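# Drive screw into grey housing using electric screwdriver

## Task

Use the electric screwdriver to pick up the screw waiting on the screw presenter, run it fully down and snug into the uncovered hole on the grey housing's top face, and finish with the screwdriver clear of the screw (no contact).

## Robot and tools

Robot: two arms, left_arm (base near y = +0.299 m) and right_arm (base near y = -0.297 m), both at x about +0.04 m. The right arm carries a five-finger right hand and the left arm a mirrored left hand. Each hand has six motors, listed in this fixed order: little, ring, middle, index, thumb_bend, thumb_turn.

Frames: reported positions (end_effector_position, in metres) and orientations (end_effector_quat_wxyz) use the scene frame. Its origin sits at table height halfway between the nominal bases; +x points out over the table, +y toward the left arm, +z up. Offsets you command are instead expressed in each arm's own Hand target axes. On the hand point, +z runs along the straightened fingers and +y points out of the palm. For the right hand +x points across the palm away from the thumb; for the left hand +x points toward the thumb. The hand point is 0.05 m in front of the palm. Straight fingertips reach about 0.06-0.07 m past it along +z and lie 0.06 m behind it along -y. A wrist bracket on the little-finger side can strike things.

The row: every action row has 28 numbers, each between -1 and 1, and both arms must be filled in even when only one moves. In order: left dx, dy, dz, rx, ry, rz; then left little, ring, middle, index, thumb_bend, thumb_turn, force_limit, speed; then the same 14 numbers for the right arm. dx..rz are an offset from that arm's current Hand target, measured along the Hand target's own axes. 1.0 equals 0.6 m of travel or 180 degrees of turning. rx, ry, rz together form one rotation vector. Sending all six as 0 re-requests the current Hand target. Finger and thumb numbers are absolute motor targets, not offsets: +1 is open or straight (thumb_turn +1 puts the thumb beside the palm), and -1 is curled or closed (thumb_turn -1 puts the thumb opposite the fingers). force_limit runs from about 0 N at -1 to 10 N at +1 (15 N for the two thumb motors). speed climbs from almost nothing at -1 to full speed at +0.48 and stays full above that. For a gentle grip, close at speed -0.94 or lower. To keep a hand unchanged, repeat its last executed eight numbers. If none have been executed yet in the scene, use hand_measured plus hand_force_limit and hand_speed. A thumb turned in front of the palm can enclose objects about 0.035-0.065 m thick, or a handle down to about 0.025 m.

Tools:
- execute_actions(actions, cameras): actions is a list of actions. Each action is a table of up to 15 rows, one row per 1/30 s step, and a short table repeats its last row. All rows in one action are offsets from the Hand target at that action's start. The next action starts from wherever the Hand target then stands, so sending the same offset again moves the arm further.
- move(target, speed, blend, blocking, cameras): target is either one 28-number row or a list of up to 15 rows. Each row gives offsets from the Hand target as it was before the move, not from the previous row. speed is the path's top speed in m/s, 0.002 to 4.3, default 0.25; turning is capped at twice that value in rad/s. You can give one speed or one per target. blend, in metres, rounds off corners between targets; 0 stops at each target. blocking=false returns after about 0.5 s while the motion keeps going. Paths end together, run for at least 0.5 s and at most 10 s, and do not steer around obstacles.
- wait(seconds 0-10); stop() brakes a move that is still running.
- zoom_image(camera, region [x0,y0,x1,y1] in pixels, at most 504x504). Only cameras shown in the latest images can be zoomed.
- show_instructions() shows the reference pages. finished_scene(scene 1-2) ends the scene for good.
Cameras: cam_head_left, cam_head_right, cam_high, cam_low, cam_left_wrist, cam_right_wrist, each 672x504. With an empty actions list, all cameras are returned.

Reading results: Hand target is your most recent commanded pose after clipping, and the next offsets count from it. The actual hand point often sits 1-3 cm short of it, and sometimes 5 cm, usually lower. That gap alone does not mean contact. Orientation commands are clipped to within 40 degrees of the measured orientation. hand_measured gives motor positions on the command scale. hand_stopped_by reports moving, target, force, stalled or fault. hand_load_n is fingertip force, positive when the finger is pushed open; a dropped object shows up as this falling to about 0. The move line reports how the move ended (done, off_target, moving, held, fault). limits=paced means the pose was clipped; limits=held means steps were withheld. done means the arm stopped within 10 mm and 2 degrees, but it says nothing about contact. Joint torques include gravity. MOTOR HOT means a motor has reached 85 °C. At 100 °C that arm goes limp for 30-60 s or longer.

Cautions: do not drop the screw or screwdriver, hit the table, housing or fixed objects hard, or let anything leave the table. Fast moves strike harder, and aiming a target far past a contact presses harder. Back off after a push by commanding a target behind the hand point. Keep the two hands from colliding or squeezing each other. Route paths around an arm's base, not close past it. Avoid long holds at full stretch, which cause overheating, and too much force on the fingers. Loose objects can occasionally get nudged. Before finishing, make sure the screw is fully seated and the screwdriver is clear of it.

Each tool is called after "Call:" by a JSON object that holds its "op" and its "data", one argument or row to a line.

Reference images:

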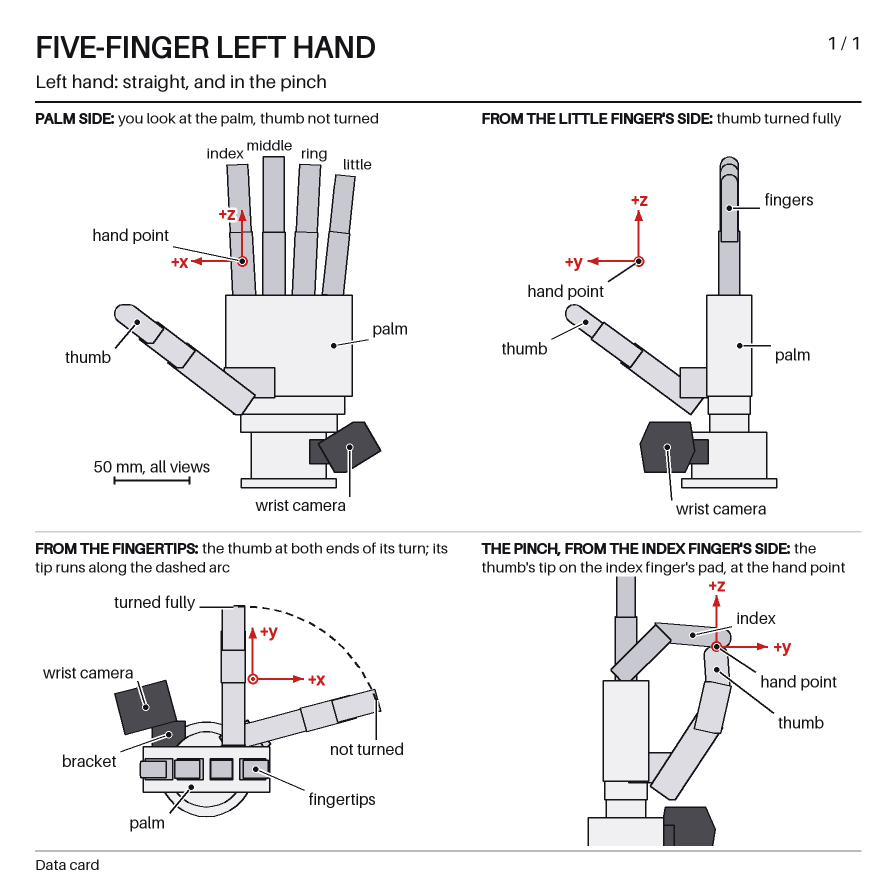

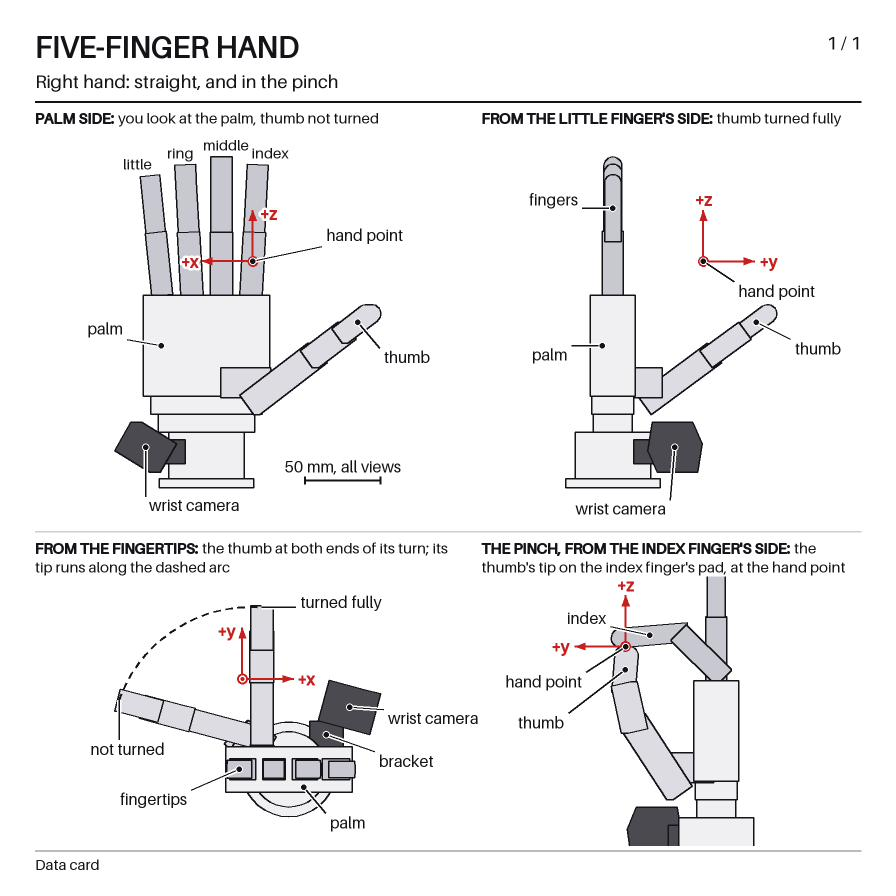

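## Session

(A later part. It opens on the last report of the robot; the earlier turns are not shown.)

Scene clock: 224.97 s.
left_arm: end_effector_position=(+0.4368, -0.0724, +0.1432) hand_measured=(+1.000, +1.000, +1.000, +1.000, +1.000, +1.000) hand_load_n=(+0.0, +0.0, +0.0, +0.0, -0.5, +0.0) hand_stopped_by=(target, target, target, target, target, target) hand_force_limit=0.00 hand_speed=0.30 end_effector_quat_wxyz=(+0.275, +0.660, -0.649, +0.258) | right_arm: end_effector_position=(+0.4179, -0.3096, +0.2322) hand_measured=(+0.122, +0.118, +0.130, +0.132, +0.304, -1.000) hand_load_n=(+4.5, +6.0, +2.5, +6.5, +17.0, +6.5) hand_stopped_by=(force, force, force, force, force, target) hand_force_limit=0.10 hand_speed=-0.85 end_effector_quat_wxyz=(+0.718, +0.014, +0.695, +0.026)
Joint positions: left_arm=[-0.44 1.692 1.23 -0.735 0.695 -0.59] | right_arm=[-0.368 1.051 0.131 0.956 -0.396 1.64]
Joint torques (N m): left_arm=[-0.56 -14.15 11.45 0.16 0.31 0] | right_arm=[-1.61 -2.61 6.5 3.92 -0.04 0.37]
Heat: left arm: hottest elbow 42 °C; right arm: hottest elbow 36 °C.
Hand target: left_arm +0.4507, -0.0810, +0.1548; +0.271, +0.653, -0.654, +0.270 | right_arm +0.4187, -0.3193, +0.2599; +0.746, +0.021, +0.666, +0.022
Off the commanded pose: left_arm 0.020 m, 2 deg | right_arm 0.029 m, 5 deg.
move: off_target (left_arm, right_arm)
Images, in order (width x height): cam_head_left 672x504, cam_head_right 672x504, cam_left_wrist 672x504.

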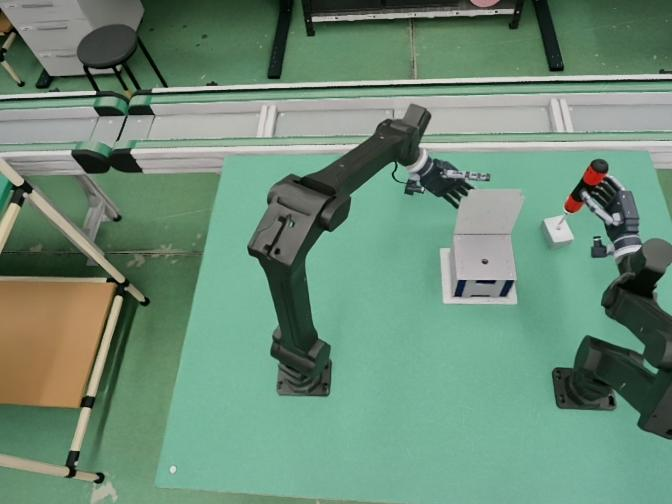

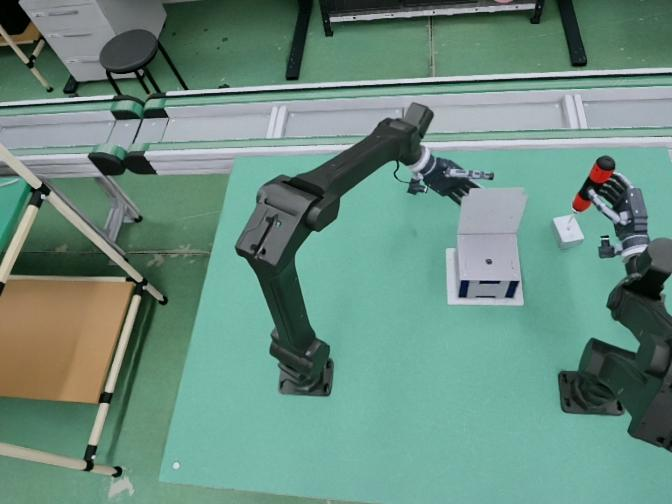

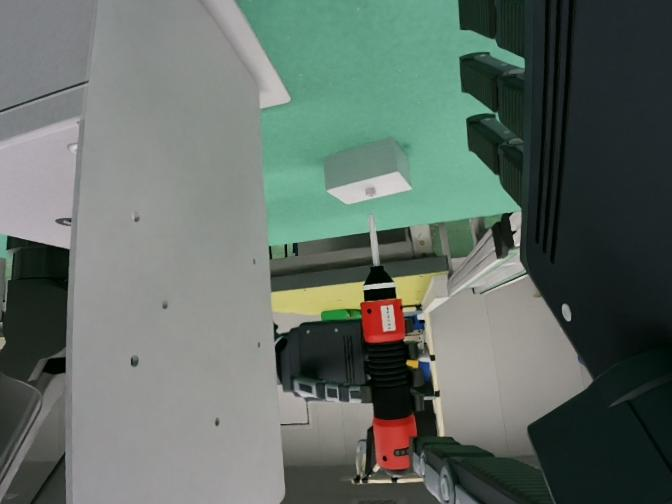

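Call:
{"op": "move", "data": {
  "target": [0,0,0,0,0,0,1,1,1,1,1,1,0,0.3,0.0197,-0.0045,-0.0015,0,0,0,-0.15,-0.15,-0.15,-0.15,0.1,-1,0.1,-0.85],
  "speed": 0.04,
  "cameras": ["cam_left_wrist","cam_head_left","cam_head_right"]
}}

Call:
{"op": "zoom_image", "data": {
  "camera": "cam_head_left",
  "region": [535, 200, 585, 250]
}}

Call:
{"op": "zoom_image", "data": {
  "camera": "cam_head_right",
  "region": [545, 200, 595, 250]
}}

Call:
{"op": "zoom_image", "data": {
  "camera": "cam_left_wrist",
  "region": [330, 160, 410, 260]
}}

Scene clock: 228.70 s.
left_arm: end_effector_position=(+0.4368, -0.0724, +0.1432) hand_measured=(+1.000, +1.000, +1.000, +1.000, +1.000, +1.000) hand_load_n=(+0.0, +0.0, +0.0, +0.0, +0.0, +0.0) hand_stopped_by=(target, target, target, target, target, target) hand_force_limit=0.00 hand_speed=0.30 end_effector_quat_wxyz=(+0.275, +0.660, -0.649, +0.258) | right_arm: end_effector_position=(+0.4183, -0.3115, +0.2216) hand_measured=(+0.122, +0.118, +0.130, +0.132, +0.304, -1.000) hand_load_n=(+4.5, +6.5, +2.5, +6.5, +17.0, +6.5) hand_stopped_by=(force, force, force, force, force, target) hand_force_limit=0.10 hand_speed=-0.85 end_effector_quat_wxyz=(+0.719, +0.014, +0.695, +0.026)
Joint positions: left_arm=[-0.44 1.692 1.23 -0.735 0.695 -0.59] | right_arm=[-0.376 1.136 0.121 1.053 -0.404 1.642]
Joint torques (N m): left_arm=[-0.97 -14.21 11.48 0.14 0.32 -0.03] | right_arm=[-1.73 -3.02 5.87 3.92 -0.07 0.37]
Heat: left arm: hottest elbow 42 °C; right arm: hottest elbow 35 °C.
Hand target: left_arm +0.4507, -0.0810, +0.1548; +0.271, +0.653, -0.654, +0.270 | right_arm +0.4191, -0.3213, +0.2479; +0.746, +0.021, +0.666, +0.022
Off the commanded pose: left_arm 0.020 m, 2 deg | right_arm 0.028 m, 5 deg.
move: off_target (left_arm, right_arm)
Images, in order (width x height): cam_head_left 672x504, cam_head_right 672x504, cam_left_wrist 672x504.

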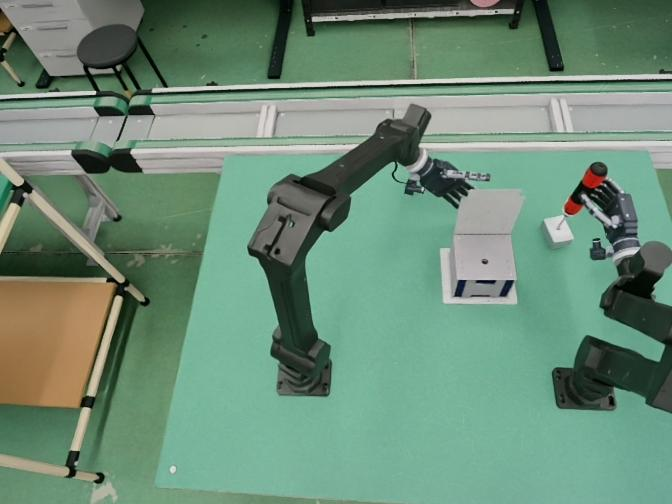

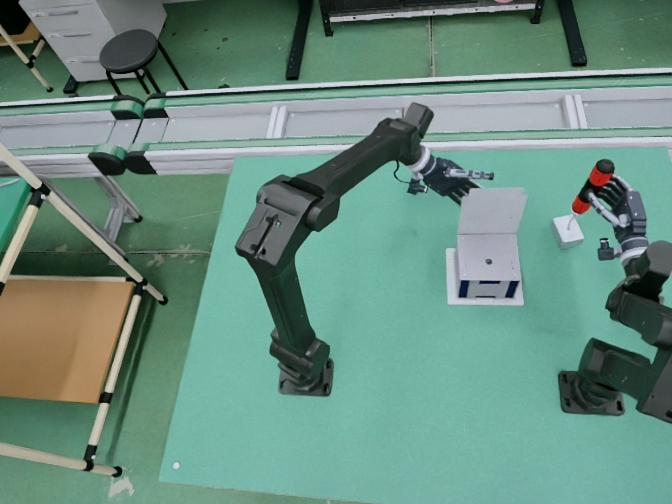

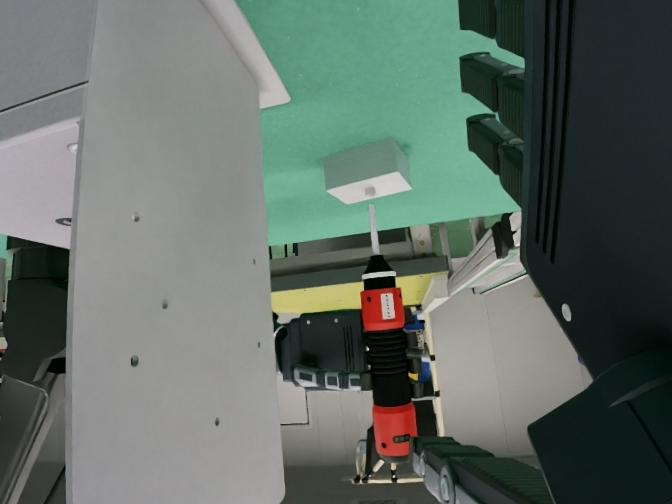

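Scaled by 10.080.

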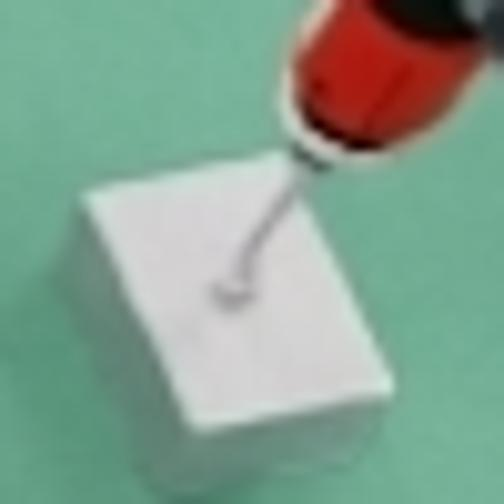

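Scaled by 10.080.

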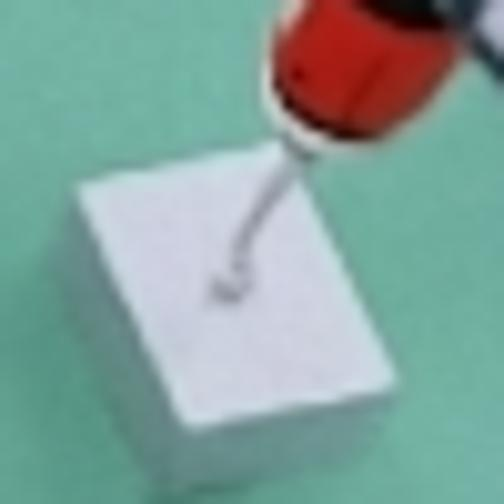

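Scaled by 5.040.

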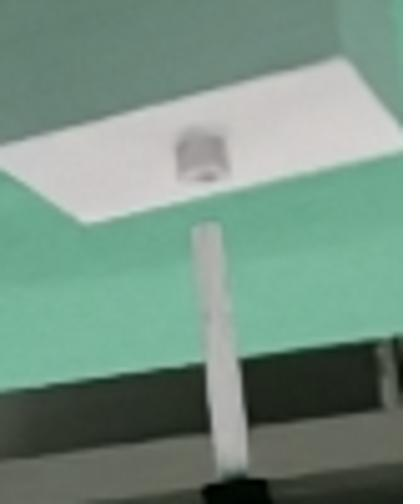

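Call:
{"op": "move", "data": {
  "target": [0,0,0,0,0,0,1,1,1,1,1,1,0,0.3,0.0183,-0.0011,-0.0009,0,0,0,-0.15,-0.15,-0.15,-0.15,0.1,-1,0.1,-0.85],
  "speed": 0.03,
  "cameras": ["cam_left_wrist","cam_head_left","cam_head_right"]
}}

Call:
{"op": "zoom_image", "data": {
  "camera": "cam_head_left",
  "region": [535, 200, 585, 250]
}}

Call:
{"op": "zoom_image", "data": {
  "camera": "cam_left_wrist",
  "region": [330, 160, 410, 260]
}}

Scene clock: 231.93 s.
left_arm: end_effector_position=(+0.4368, -0.0724, +0.1432) hand_measured=(+1.000, +1.000, +1.000, +1.000, +1.000, +1.000) hand_load_n=(+0.0, +0.0, +0.0, +0.0, +0.0, +0.0) hand_stopped_by=(target, target, target, target, target, target) hand_force_limit=0.00 hand_speed=0.30 end_effector_quat_wxyz=(+0.275, +0.660, -0.649, +0.258) | right_arm: end_effector_position=(+0.4192, -0.3118, +0.2115) hand_measured=(+0.122, +0.118, +0.130, +0.132, +0.304, -1.000) hand_load_n=(+5.0, +6.0, +2.5, +6.5, +17.0, +6.5) hand_stopped_by=(force, force, force, force, force, target) hand_force_limit=0.10 hand_speed=-0.85 end_effector_quat_wxyz=(+0.719, +0.014, +0.695, +0.026)
Joint positions: left_arm=[-0.44 1.692 1.23 -0.735 0.695 -0.59] | right_arm=[-0.376 1.219 0.113 1.143 -0.404 1.642]
Joint torques (N m): left_arm=[-0.85 -14.15 11.49 0.16 0.32 -0.04] | right_arm=[-1.55 -3.55 5.23 3.95 -0.03 0.37]
Heat: left arm: hottest elbow 42 °C; right arm: hottest elbow 35 °C.
Hand target: left_arm +0.4507, -0.0810, +0.1548; +0.271, +0.653, -0.654, +0.270 | right_arm +0.4198, -0.3213, +0.2369; +0.746, +0.021, +0.666, +0.022
Off the commanded pose: left_arm 0.020 m, 2 deg | right_arm 0.027 m, 5 deg.
move: off_target (left_arm, right_arm)
Images, in order (width x height): cam_head_left 672x504, cam_head_right 672x504, cam_left_wrist 672x504.

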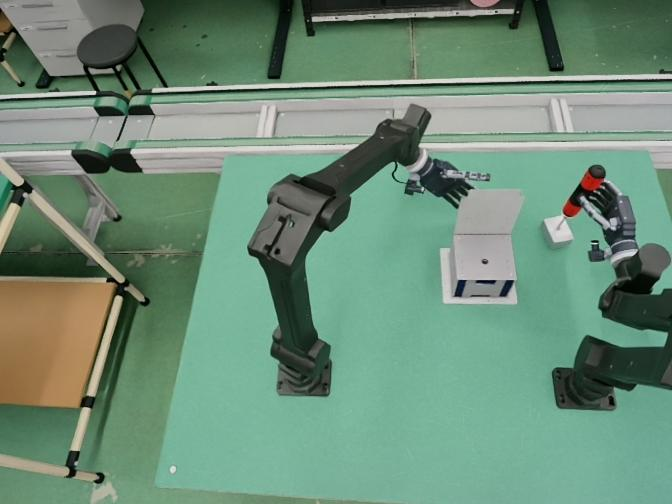

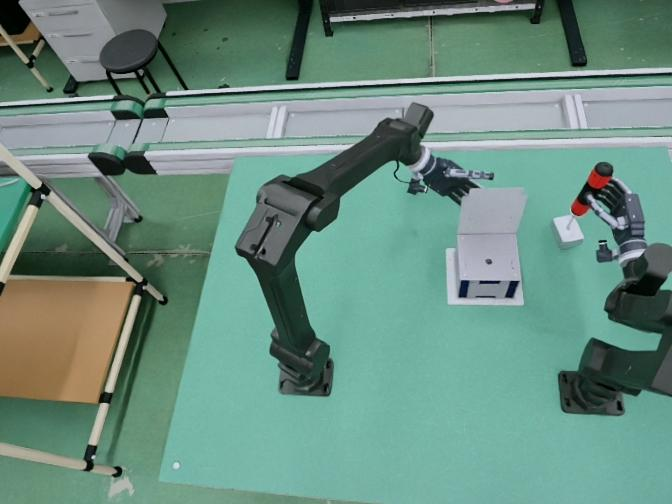

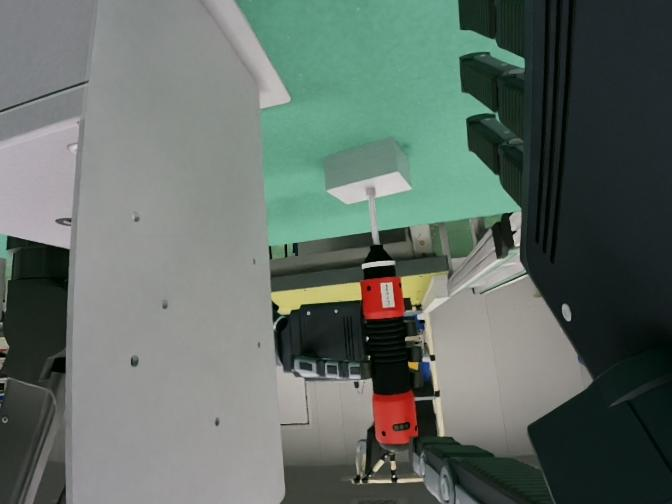

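Scaled by 10.080.

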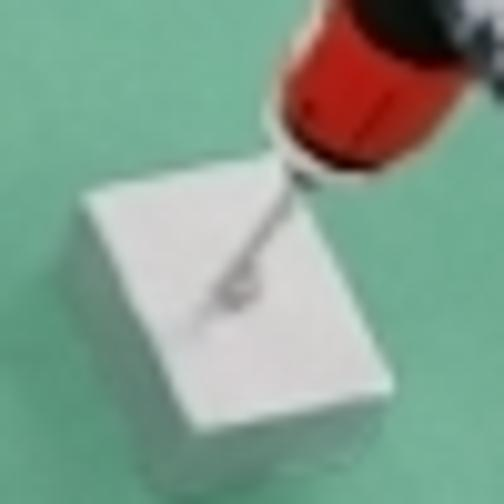

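Scaled by 5.040.

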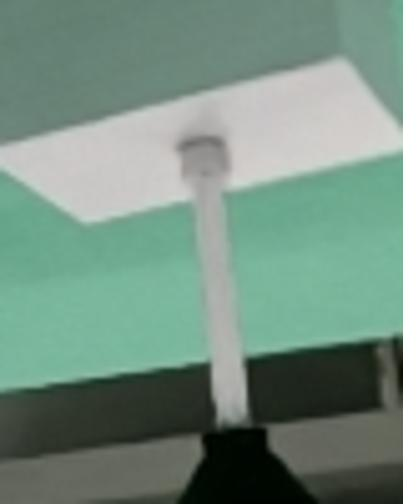

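Call:
{"op": "zoom_image", "data": {
  "camera": "cam_head_left",
  "region": [548, 215, 572, 239]
}}

Call:
{"op": "zoom_image", "data": {
  "camera": "cam_head_right",
  "region": [558, 215, 582, 239]
}}

Call:
{"op": "zoom_image", "data": {
  "camera": "cam_left_wrist",
  "region": [355, 170, 395, 220]
}}

Scaled by 21.000.

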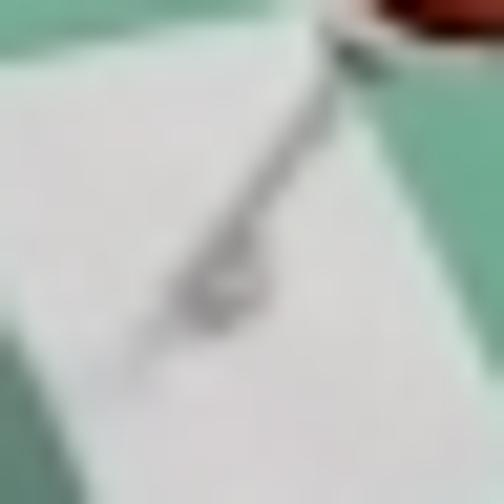

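Scaled by 21.000.

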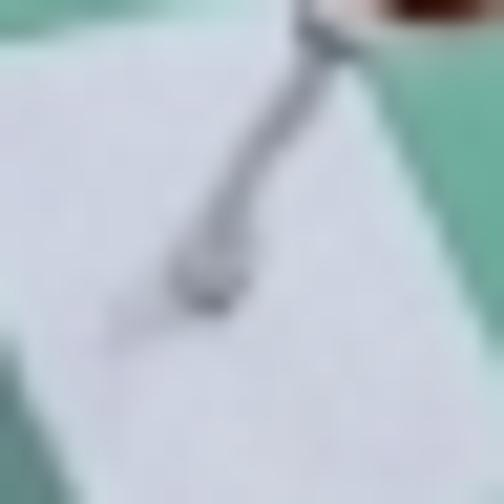

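Scaled by 10.080.

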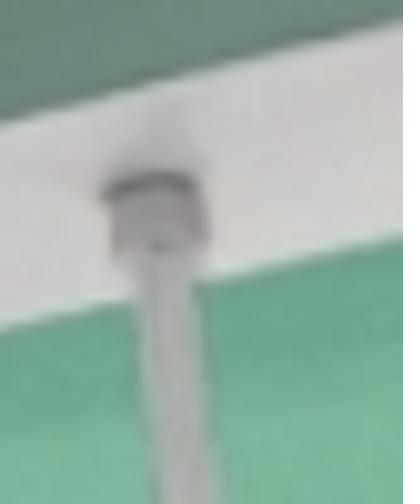

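Call:
{"op": "move", "data": {
  "target": [0,0,0,0,0,0,1,1,1,1,1,1,0,0.3,0.0083,-0.0012,-0.0005,0,0,0,-0.15,-0.15,-0.15,-0.15,0.1,-1,0.1,-0.85],
  "speed": 0.03,
  "cameras": ["cam_left_wrist","cam_head_left","cam_head_right"]
}}

Call:
{"op": "zoom_image", "data": {
  "camera": "cam_head_left",
  "region": [548, 215, 572, 239]
}}

Call:
{"op": "zoom_image", "data": {
  "camera": "cam_head_right",
  "region": [558, 215, 582, 239]
}}

Call:
{"op": "zoom_image", "data": {
  "camera": "cam_left_wrist",
  "region": [355, 170, 395, 220]
}}

Scene clock: 239.07 s.
left_arm: end_effector_position=(+0.4368, -0.0724, +0.1432) hand_measured=(+1.000, +1.000, +1.000, +1.000, +1.000, +1.000) hand_load_n=(+0.0, +0.0, +0.0, +0.0, -0.5, +0.0) hand_stopped_by=(target, target, target, target, target, target) hand_force_limit=0.00 hand_speed=0.30 end_effector_quat_wxyz=(+0.275, +0.660, -0.649, +0.258) | right_arm: end_effector_position=(+0.4199, -0.3129, +0.2101) hand_measured=(+0.122, +0.118, +0.130, +0.132, +0.304, -1.000) hand_load_n=(+4.0, +5.5, +2.0, +7.0, +17.0, +7.0) hand_stopped_by=(force, force, force, force, force, target) hand_force_limit=0.10 hand_speed=-0.85 end_effector_quat_wxyz=(+0.722, +0.014, +0.691, +0.025)
Joint positions: left_arm=[-0.44 1.692 1.23 -0.735 0.695 -0.59] | right_arm=[-0.377 1.257 0.113 1.192 -0.404 1.645]
Joint torques (N m): left_arm=[-0.85 -14.15 11.55 0.12 0.32 -0.05] | right_arm=[-1.67 -3.6 4.79 3.79 -0.06 0.34]
Heat: left arm: hottest elbow 42 °C; right arm: hottest elbow 35 °C.
Hand target: left_arm +0.4507, -0.0810, +0.1548; +0.271, +0.653, -0.654, +0.270 | right_arm +0.4201, -0.3217, +0.2319; +0.746, +0.021, +0.666, +0.022
Off the commanded pose: left_arm 0.020 m, 2 deg | right_arm 0.024 m, 4 deg.
move: off_target (left_arm, right_arm)
Images, in order (width x height): cam_head_left 672x504, cam_head_right 672x504, cam_left_wrist 672x504.

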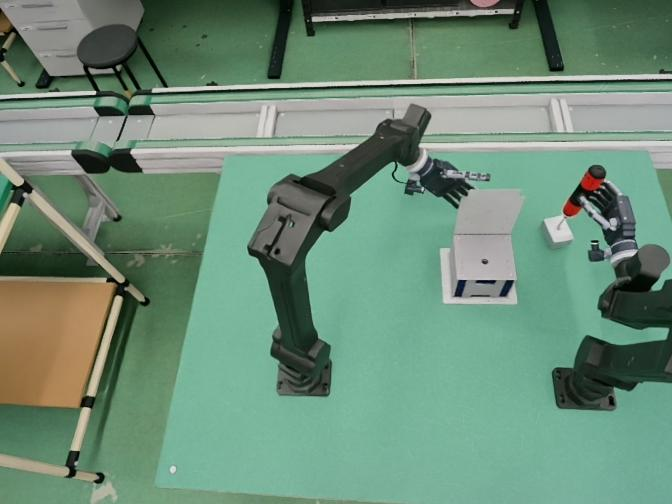

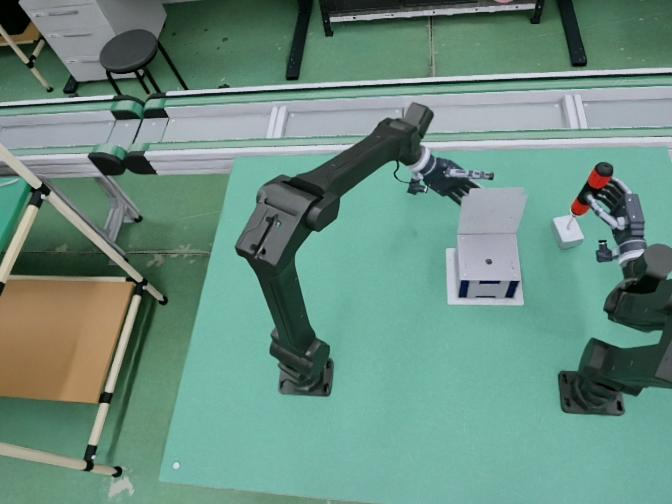

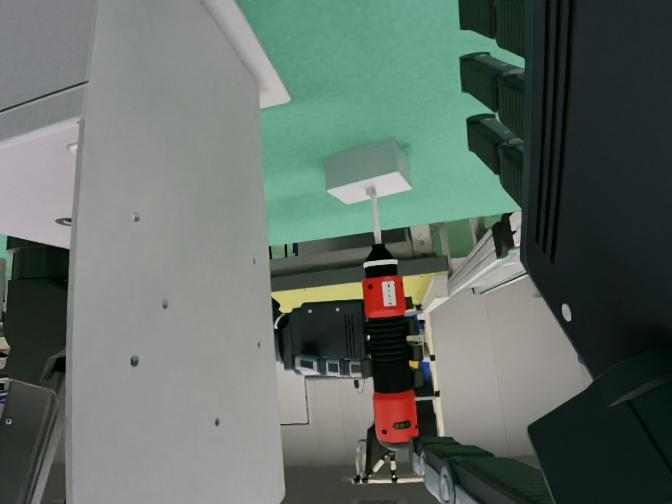

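Scaled by 21.000.

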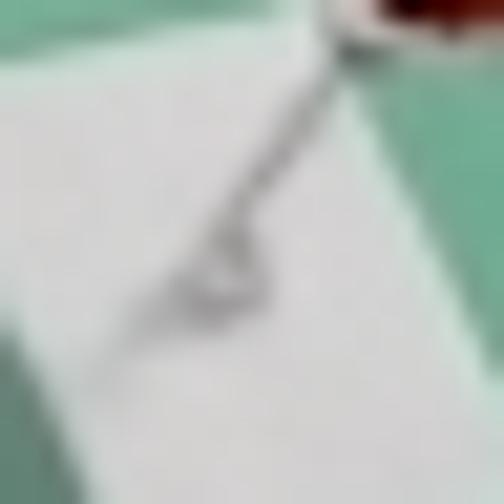

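Scaled by 21.000.

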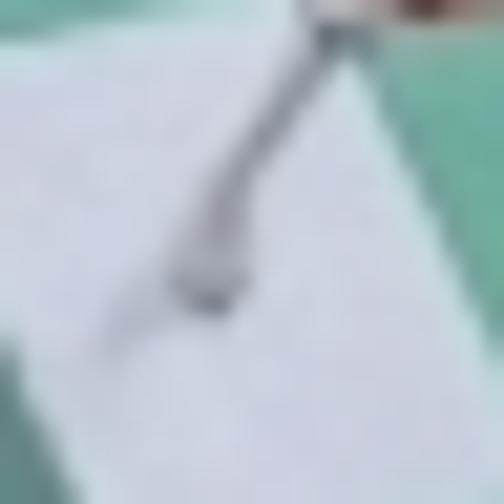

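Scaled by 10.080.

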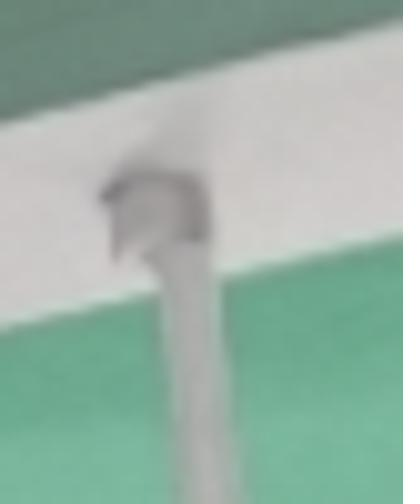

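Call:
{"op": "move", "data": {
  "target": [0,0,0,0,0,0,1,1,1,1,1,1,0,0.3,-0.0115,0.0015,-0.003,0,0,0,-0.15,-0.15,-0.15,-0.15,0.1,-1,0.1,-0.85],
  "speed": 0.03,
  "cameras": ["cam_left_wrist","cam_head_left","cam_head_right"]
}}

Call:
{"op": "zoom_image", "data": {
  "camera": "cam_head_left",
  "region": [548, 215, 572, 239]
}}

Call:
{"op": "zoom_image", "data": {
  "camera": "cam_head_right",
  "region": [558, 215, 582, 239]
}}

Call:
{"op": "zoom_image", "data": {
  "camera": "cam_left_wrist",
  "region": [355, 170, 395, 220]
}}

Scene clock: 242.23 s.
left_arm: end_effector_position=(+0.4368, -0.0724, +0.1432) hand_measured=(+1.000, +1.000, +1.000, +1.000, +1.000, +1.000) hand_load_n=(+0.0, +0.0, +0.0, +0.5, +0.0, -0.5) hand_stopped_by=(target, target, target, target, target, target) hand_force_limit=0.00 hand_speed=0.30 end_effector_quat_wxyz=(+0.275, +0.660, -0.649, +0.258) | right_arm: end_effector_position=(+0.4161, -0.3114, +0.2183) hand_measured=(+0.122, +0.118, +0.130, +0.132, +0.304, -1.000) hand_load_n=(+4.5, +6.0, +2.5, +6.5, +17.0, +7.0) hand_stopped_by=(force, force, force, force, force, target) hand_force_limit=0.10 hand_speed=-0.85 end_effector_quat_wxyz=(+0.730, +0.010, +0.683, +0.023)
Joint positions: left_arm=[-0.44 1.692 1.23 -0.735 0.695 -0.59] | right_arm=[-0.379 1.222 0.108 1.185 -0.407 1.645]
Joint torques (N m): left_arm=[-0.85 -14.1 11.52 0.14 0.32 -0.05] | right_arm=[-1.67 -5.25 5.24 2.1 -0.05 0.35]
Heat: left arm: hottest elbow 42 °C; right arm: hottest elbow 35 °C.
Hand target: left_arm +0.4507, -0.0810, +0.1548; +0.271, +0.653, -0.654, +0.270 | right_arm +0.4175, -0.3212, +0.2386; +0.746, +0.021, +0.666, +0.022
Off the commanded pose: left_arm 0.020 m, 2 deg | right_arm 0.023 m, 3 deg.
move: off_target (left_arm, right_arm)
Images, in order (width x height): cam_head_left 672x504, cam_head_right 672x504, cam_left_wrist 672x504.

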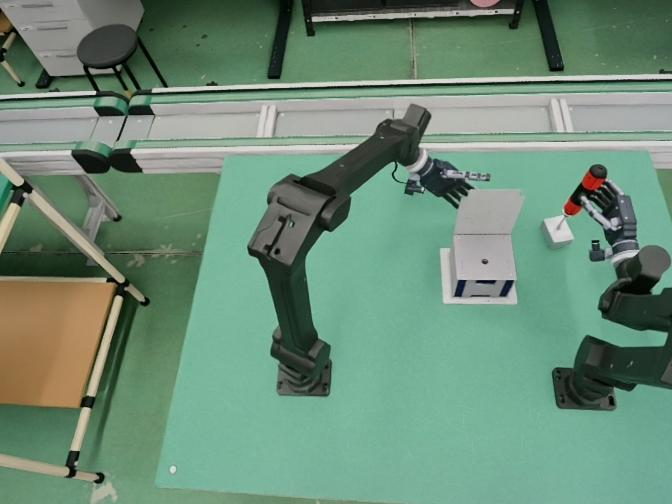

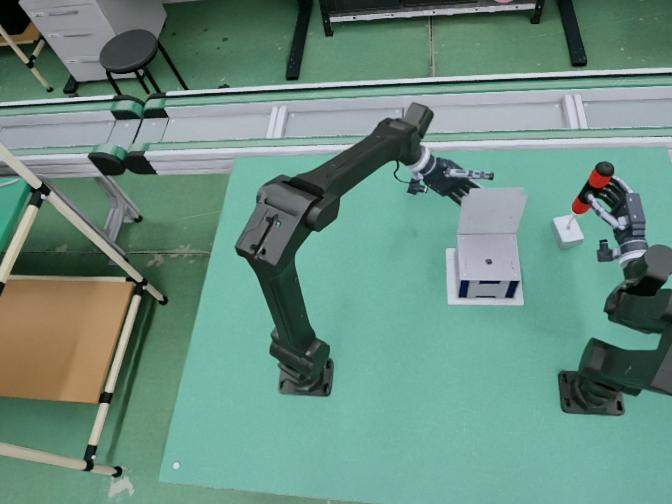

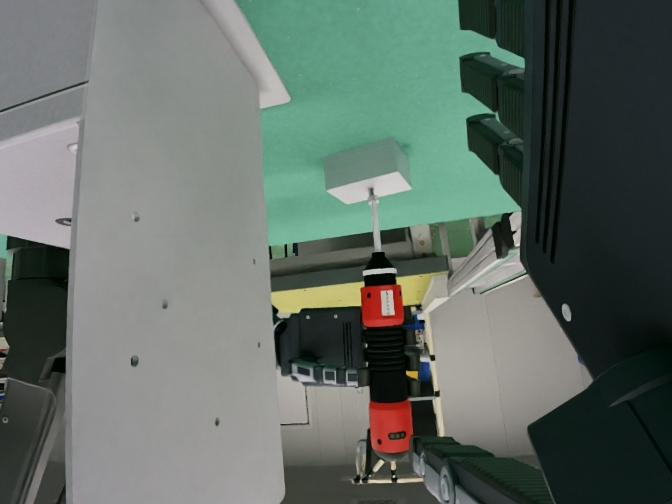

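Scaled by 21.000.

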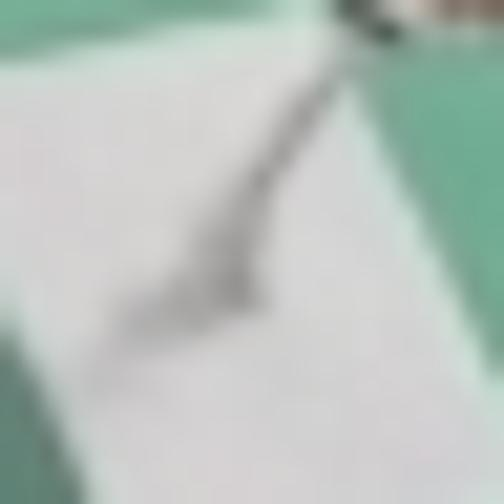

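Scaled by 21.000.

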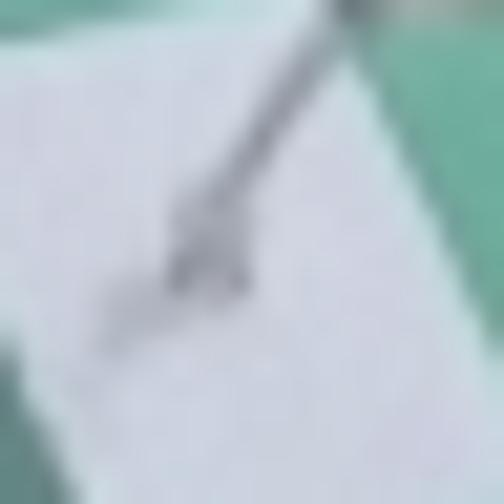

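Scaled by 10.080.

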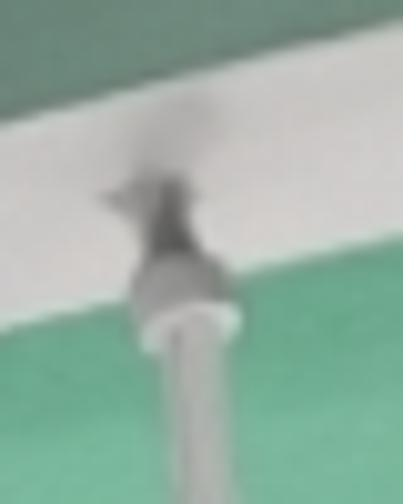

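Call:
{"op": "move", "data": {
  "target": [0,0,0,0,0,0,1,1,1,1,1,1,0,0.3,-0.0828,0.005,-0.0094,0,0,0,-0.15,-0.15,-0.15,-0.15,0.1,-1,0.1,-0.85],
  "speed": 0.05,
  "cameras": ["cam_left_wrist","cam_head_left","cam_head_right"]
}}

Call:
{"op": "zoom_image", "data": {
  "camera": "cam_head_left",
  "region": [535, 190, 595, 250]
}}

Call:
{"op": "zoom_image", "data": {
  "camera": "cam_left_wrist",
  "region": [330, 170, 420, 300]
}}

Scene clock: 245.40 s.
left_arm: end_effector_position=(+0.4368, -0.0724, +0.1432) hand_measured=(+1.000, +1.000, +1.000, +1.000, +1.000, +1.000) hand_load_n=(+0.0, +0.0, +0.0, +0.0, +0.0, +0.0) hand_stopped_by=(target, target, target, target, target, target) hand_force_limit=0.00 hand_speed=0.30 end_effector_quat_wxyz=(+0.275, +0.660, -0.649, +0.258) | right_arm: end_effector_position=(+0.3974, -0.3086, +0.2432) hand_measured=(+0.122, +0.118, +0.130, +0.132, +0.304, -1.000) hand_load_n=(+5.0, +6.0, +2.5, +6.5, +16.5, +6.5) hand_stopped_by=(force, force, force, force, force, target) hand_force_limit=0.10 hand_speed=-0.85 end_effector_quat_wxyz=(+0.716, +0.018, +0.697, +0.030)
Joint positions: left_arm=[-0.44 1.692 1.23 -0.735 0.695 -0.59] | right_arm=[-0.403 0.855 0.107 0.778 -0.431 1.651]
Joint torques (N m): left_arm=[-0.73 -14.04 11.51 0.23 0.31 -0.03] | right_arm=[-1.55 -2.26 10.24 2.07 -0.07 0.33]
Heat: left arm: hottest elbow 42 °C; right arm: hottest elbow 35 °C.
Hand target: left_arm +0.4507, -0.0810, +0.1548; +0.271, +0.653, -0.654, +0.270 | right_arm +0.4063, -0.3212, +0.2874; +0.746, +0.021, +0.666, +0.022
Off the commanded pose: left_arm 0.020 m, 2 deg | right_arm 0.047 m, 5 deg.
move: off_target (left_arm, right_arm)
Images, in order (width x height): cam_head_left 672x504, cam_head_right 672x504, cam_left_wrist 672x504.

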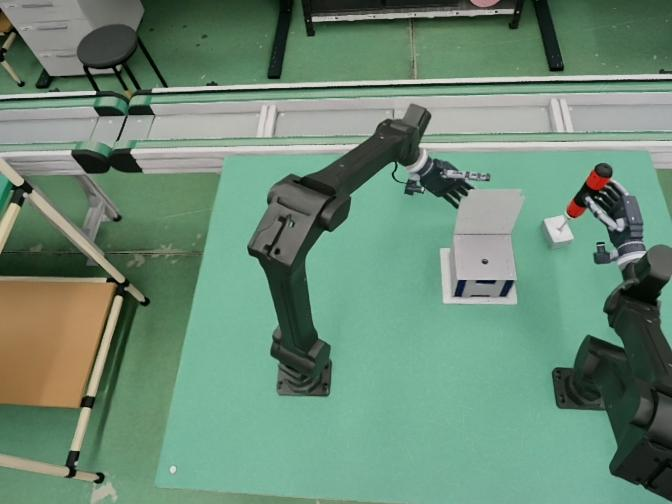

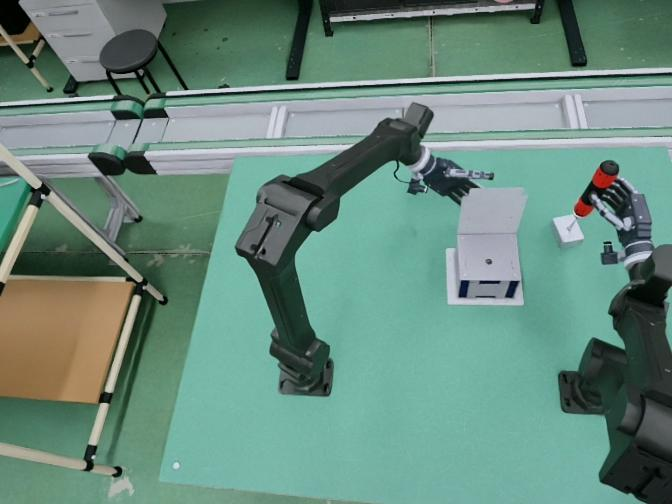

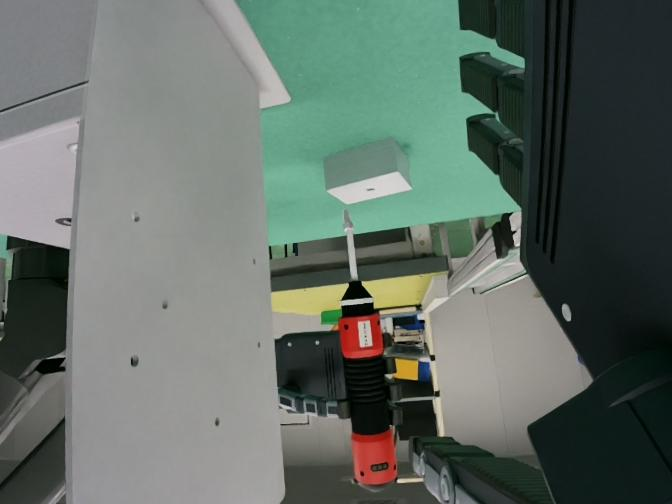

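Scaled by 8.400.

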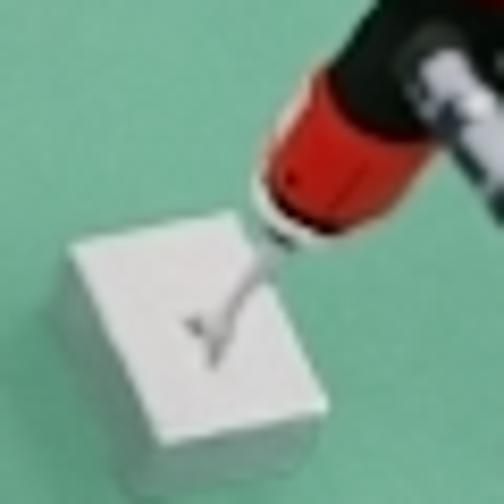

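Scaled by 3.877.

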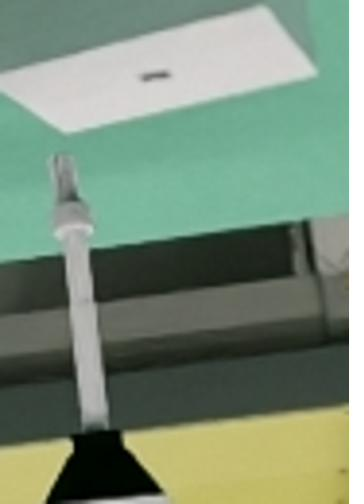

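Call:
{"op": "move", "data": {
  "target": [
    [-0.132,0.195,-0.3087,0,0,0,1,1,1,1,1,1,0,0.3,-0.2077,-0.0027,-0.1545,0,0,0,-0.15,-0.15,-0.15,-0.15,0.1,-1,0.1,-0.85],
    [-0.132,0.195,-0.3087,0,0,0,1,1,1,1,1,1,0,0.3,-0.1993,0.1805,-0.1797,-0.2482,0.0152,0.028,-0.15,-0.15,-0.15,-0.15,0.1,-1,0.1,-0.85]
  ],
  "speed": 0.12,
  "cameras": ["all"]
}}

Scene clock: 262.10 s.
left_arm: end_effector_position=(+0.3329, +0.1026, +0.2226) hand_measured=(+1.000, +1.000, +1.000, +1.000, +1.000, +1.000) hand_load_n=(+0.0, +0.0, +0.0, +0.0, +0.0, +0.0) hand_stopped_by=(target, target, target, target, target, target) hand_force_limit=0.00 hand_speed=0.30 end_effector_quat_wxyz=(+0.273, +0.653, -0.657, +0.261) | right_arm: end_effector_position=(+0.2824, -0.2227, +0.3642) hand_measured=(+0.122, +0.118, +0.130, +0.132, +0.304, -1.000) hand_load_n=(+4.5, +6.0, +2.5, +6.5, +16.5, +7.0) hand_stopped_by=(force, force, force, force, force, target) hand_force_limit=0.10 hand_speed=-0.85 end_effector_quat_wxyz=(+0.665, -0.215, +0.643, +0.312)
Joint positions: left_arm=[-0.114 1.287 1.021 -1.223 0.772 -0.137] | right_arm=[-0.59 0.55 0.28 0.64 -1.349 2.049]
Joint torques (N m): left_arm=[1.44 -10.23 8.09 -0.31 0.76 -0.03] | right_arm=[1.14 2.2 12.1 2.3 0.54 0.37]
Heat: left arm: hottest elbow 40 °C; right arm: hottest elbow 37 °C.
Hand target: left_arm +0.3339, +0.1061, +0.2299; +0.271, +0.653, -0.654, +0.270 | right_arm +0.2851, -0.2201, +0.4003; +0.680, -0.236, +0.623, +0.305
Off the commanded pose: left_arm 0.008 m, 1 deg | right_arm 0.036 m, 4 deg.
joint sent to its limit (right arm) — joint 6 (wrist roll), upper limit. The joint targets are off in position, not in orientation.
move: off_target (right_arm)

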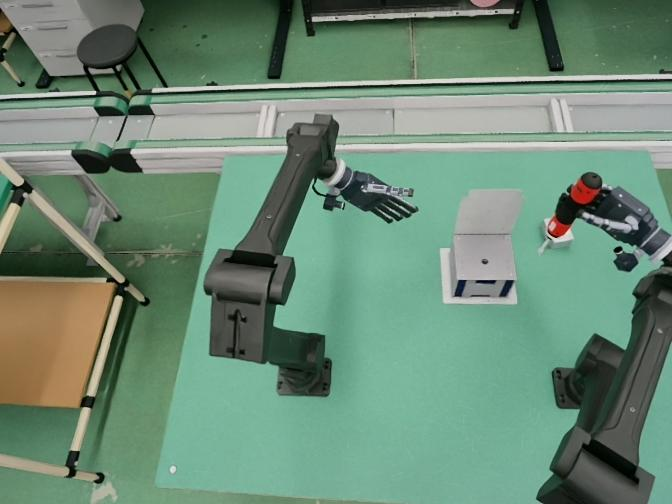

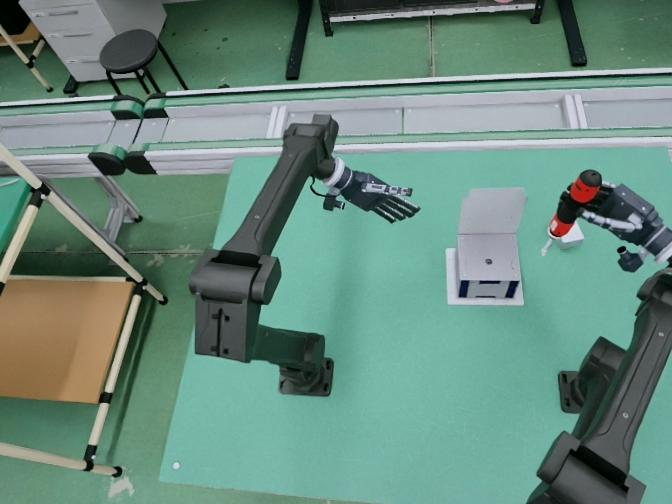

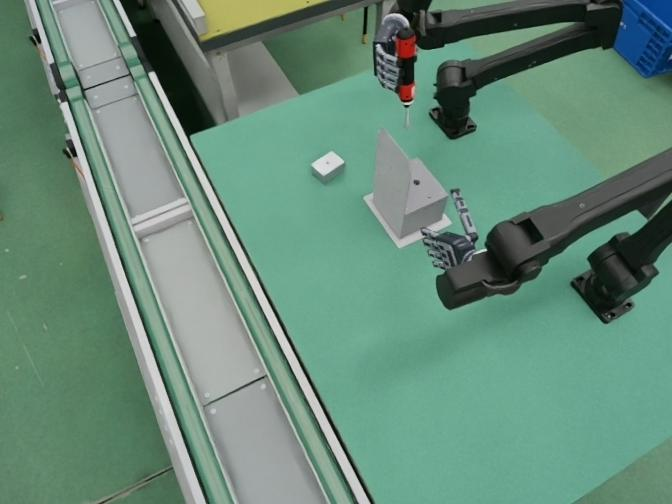

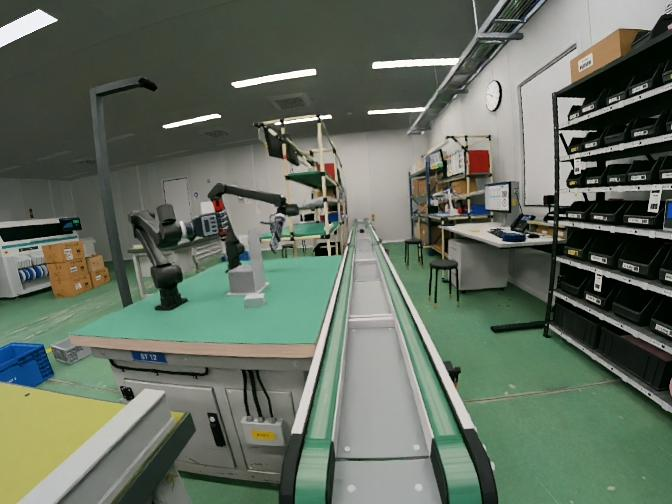

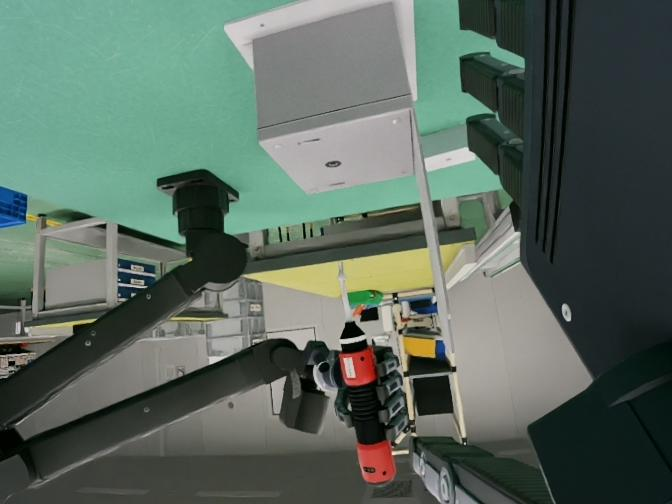

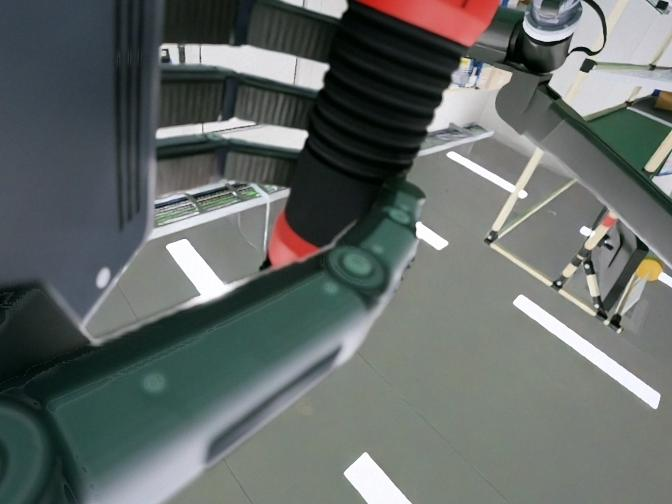

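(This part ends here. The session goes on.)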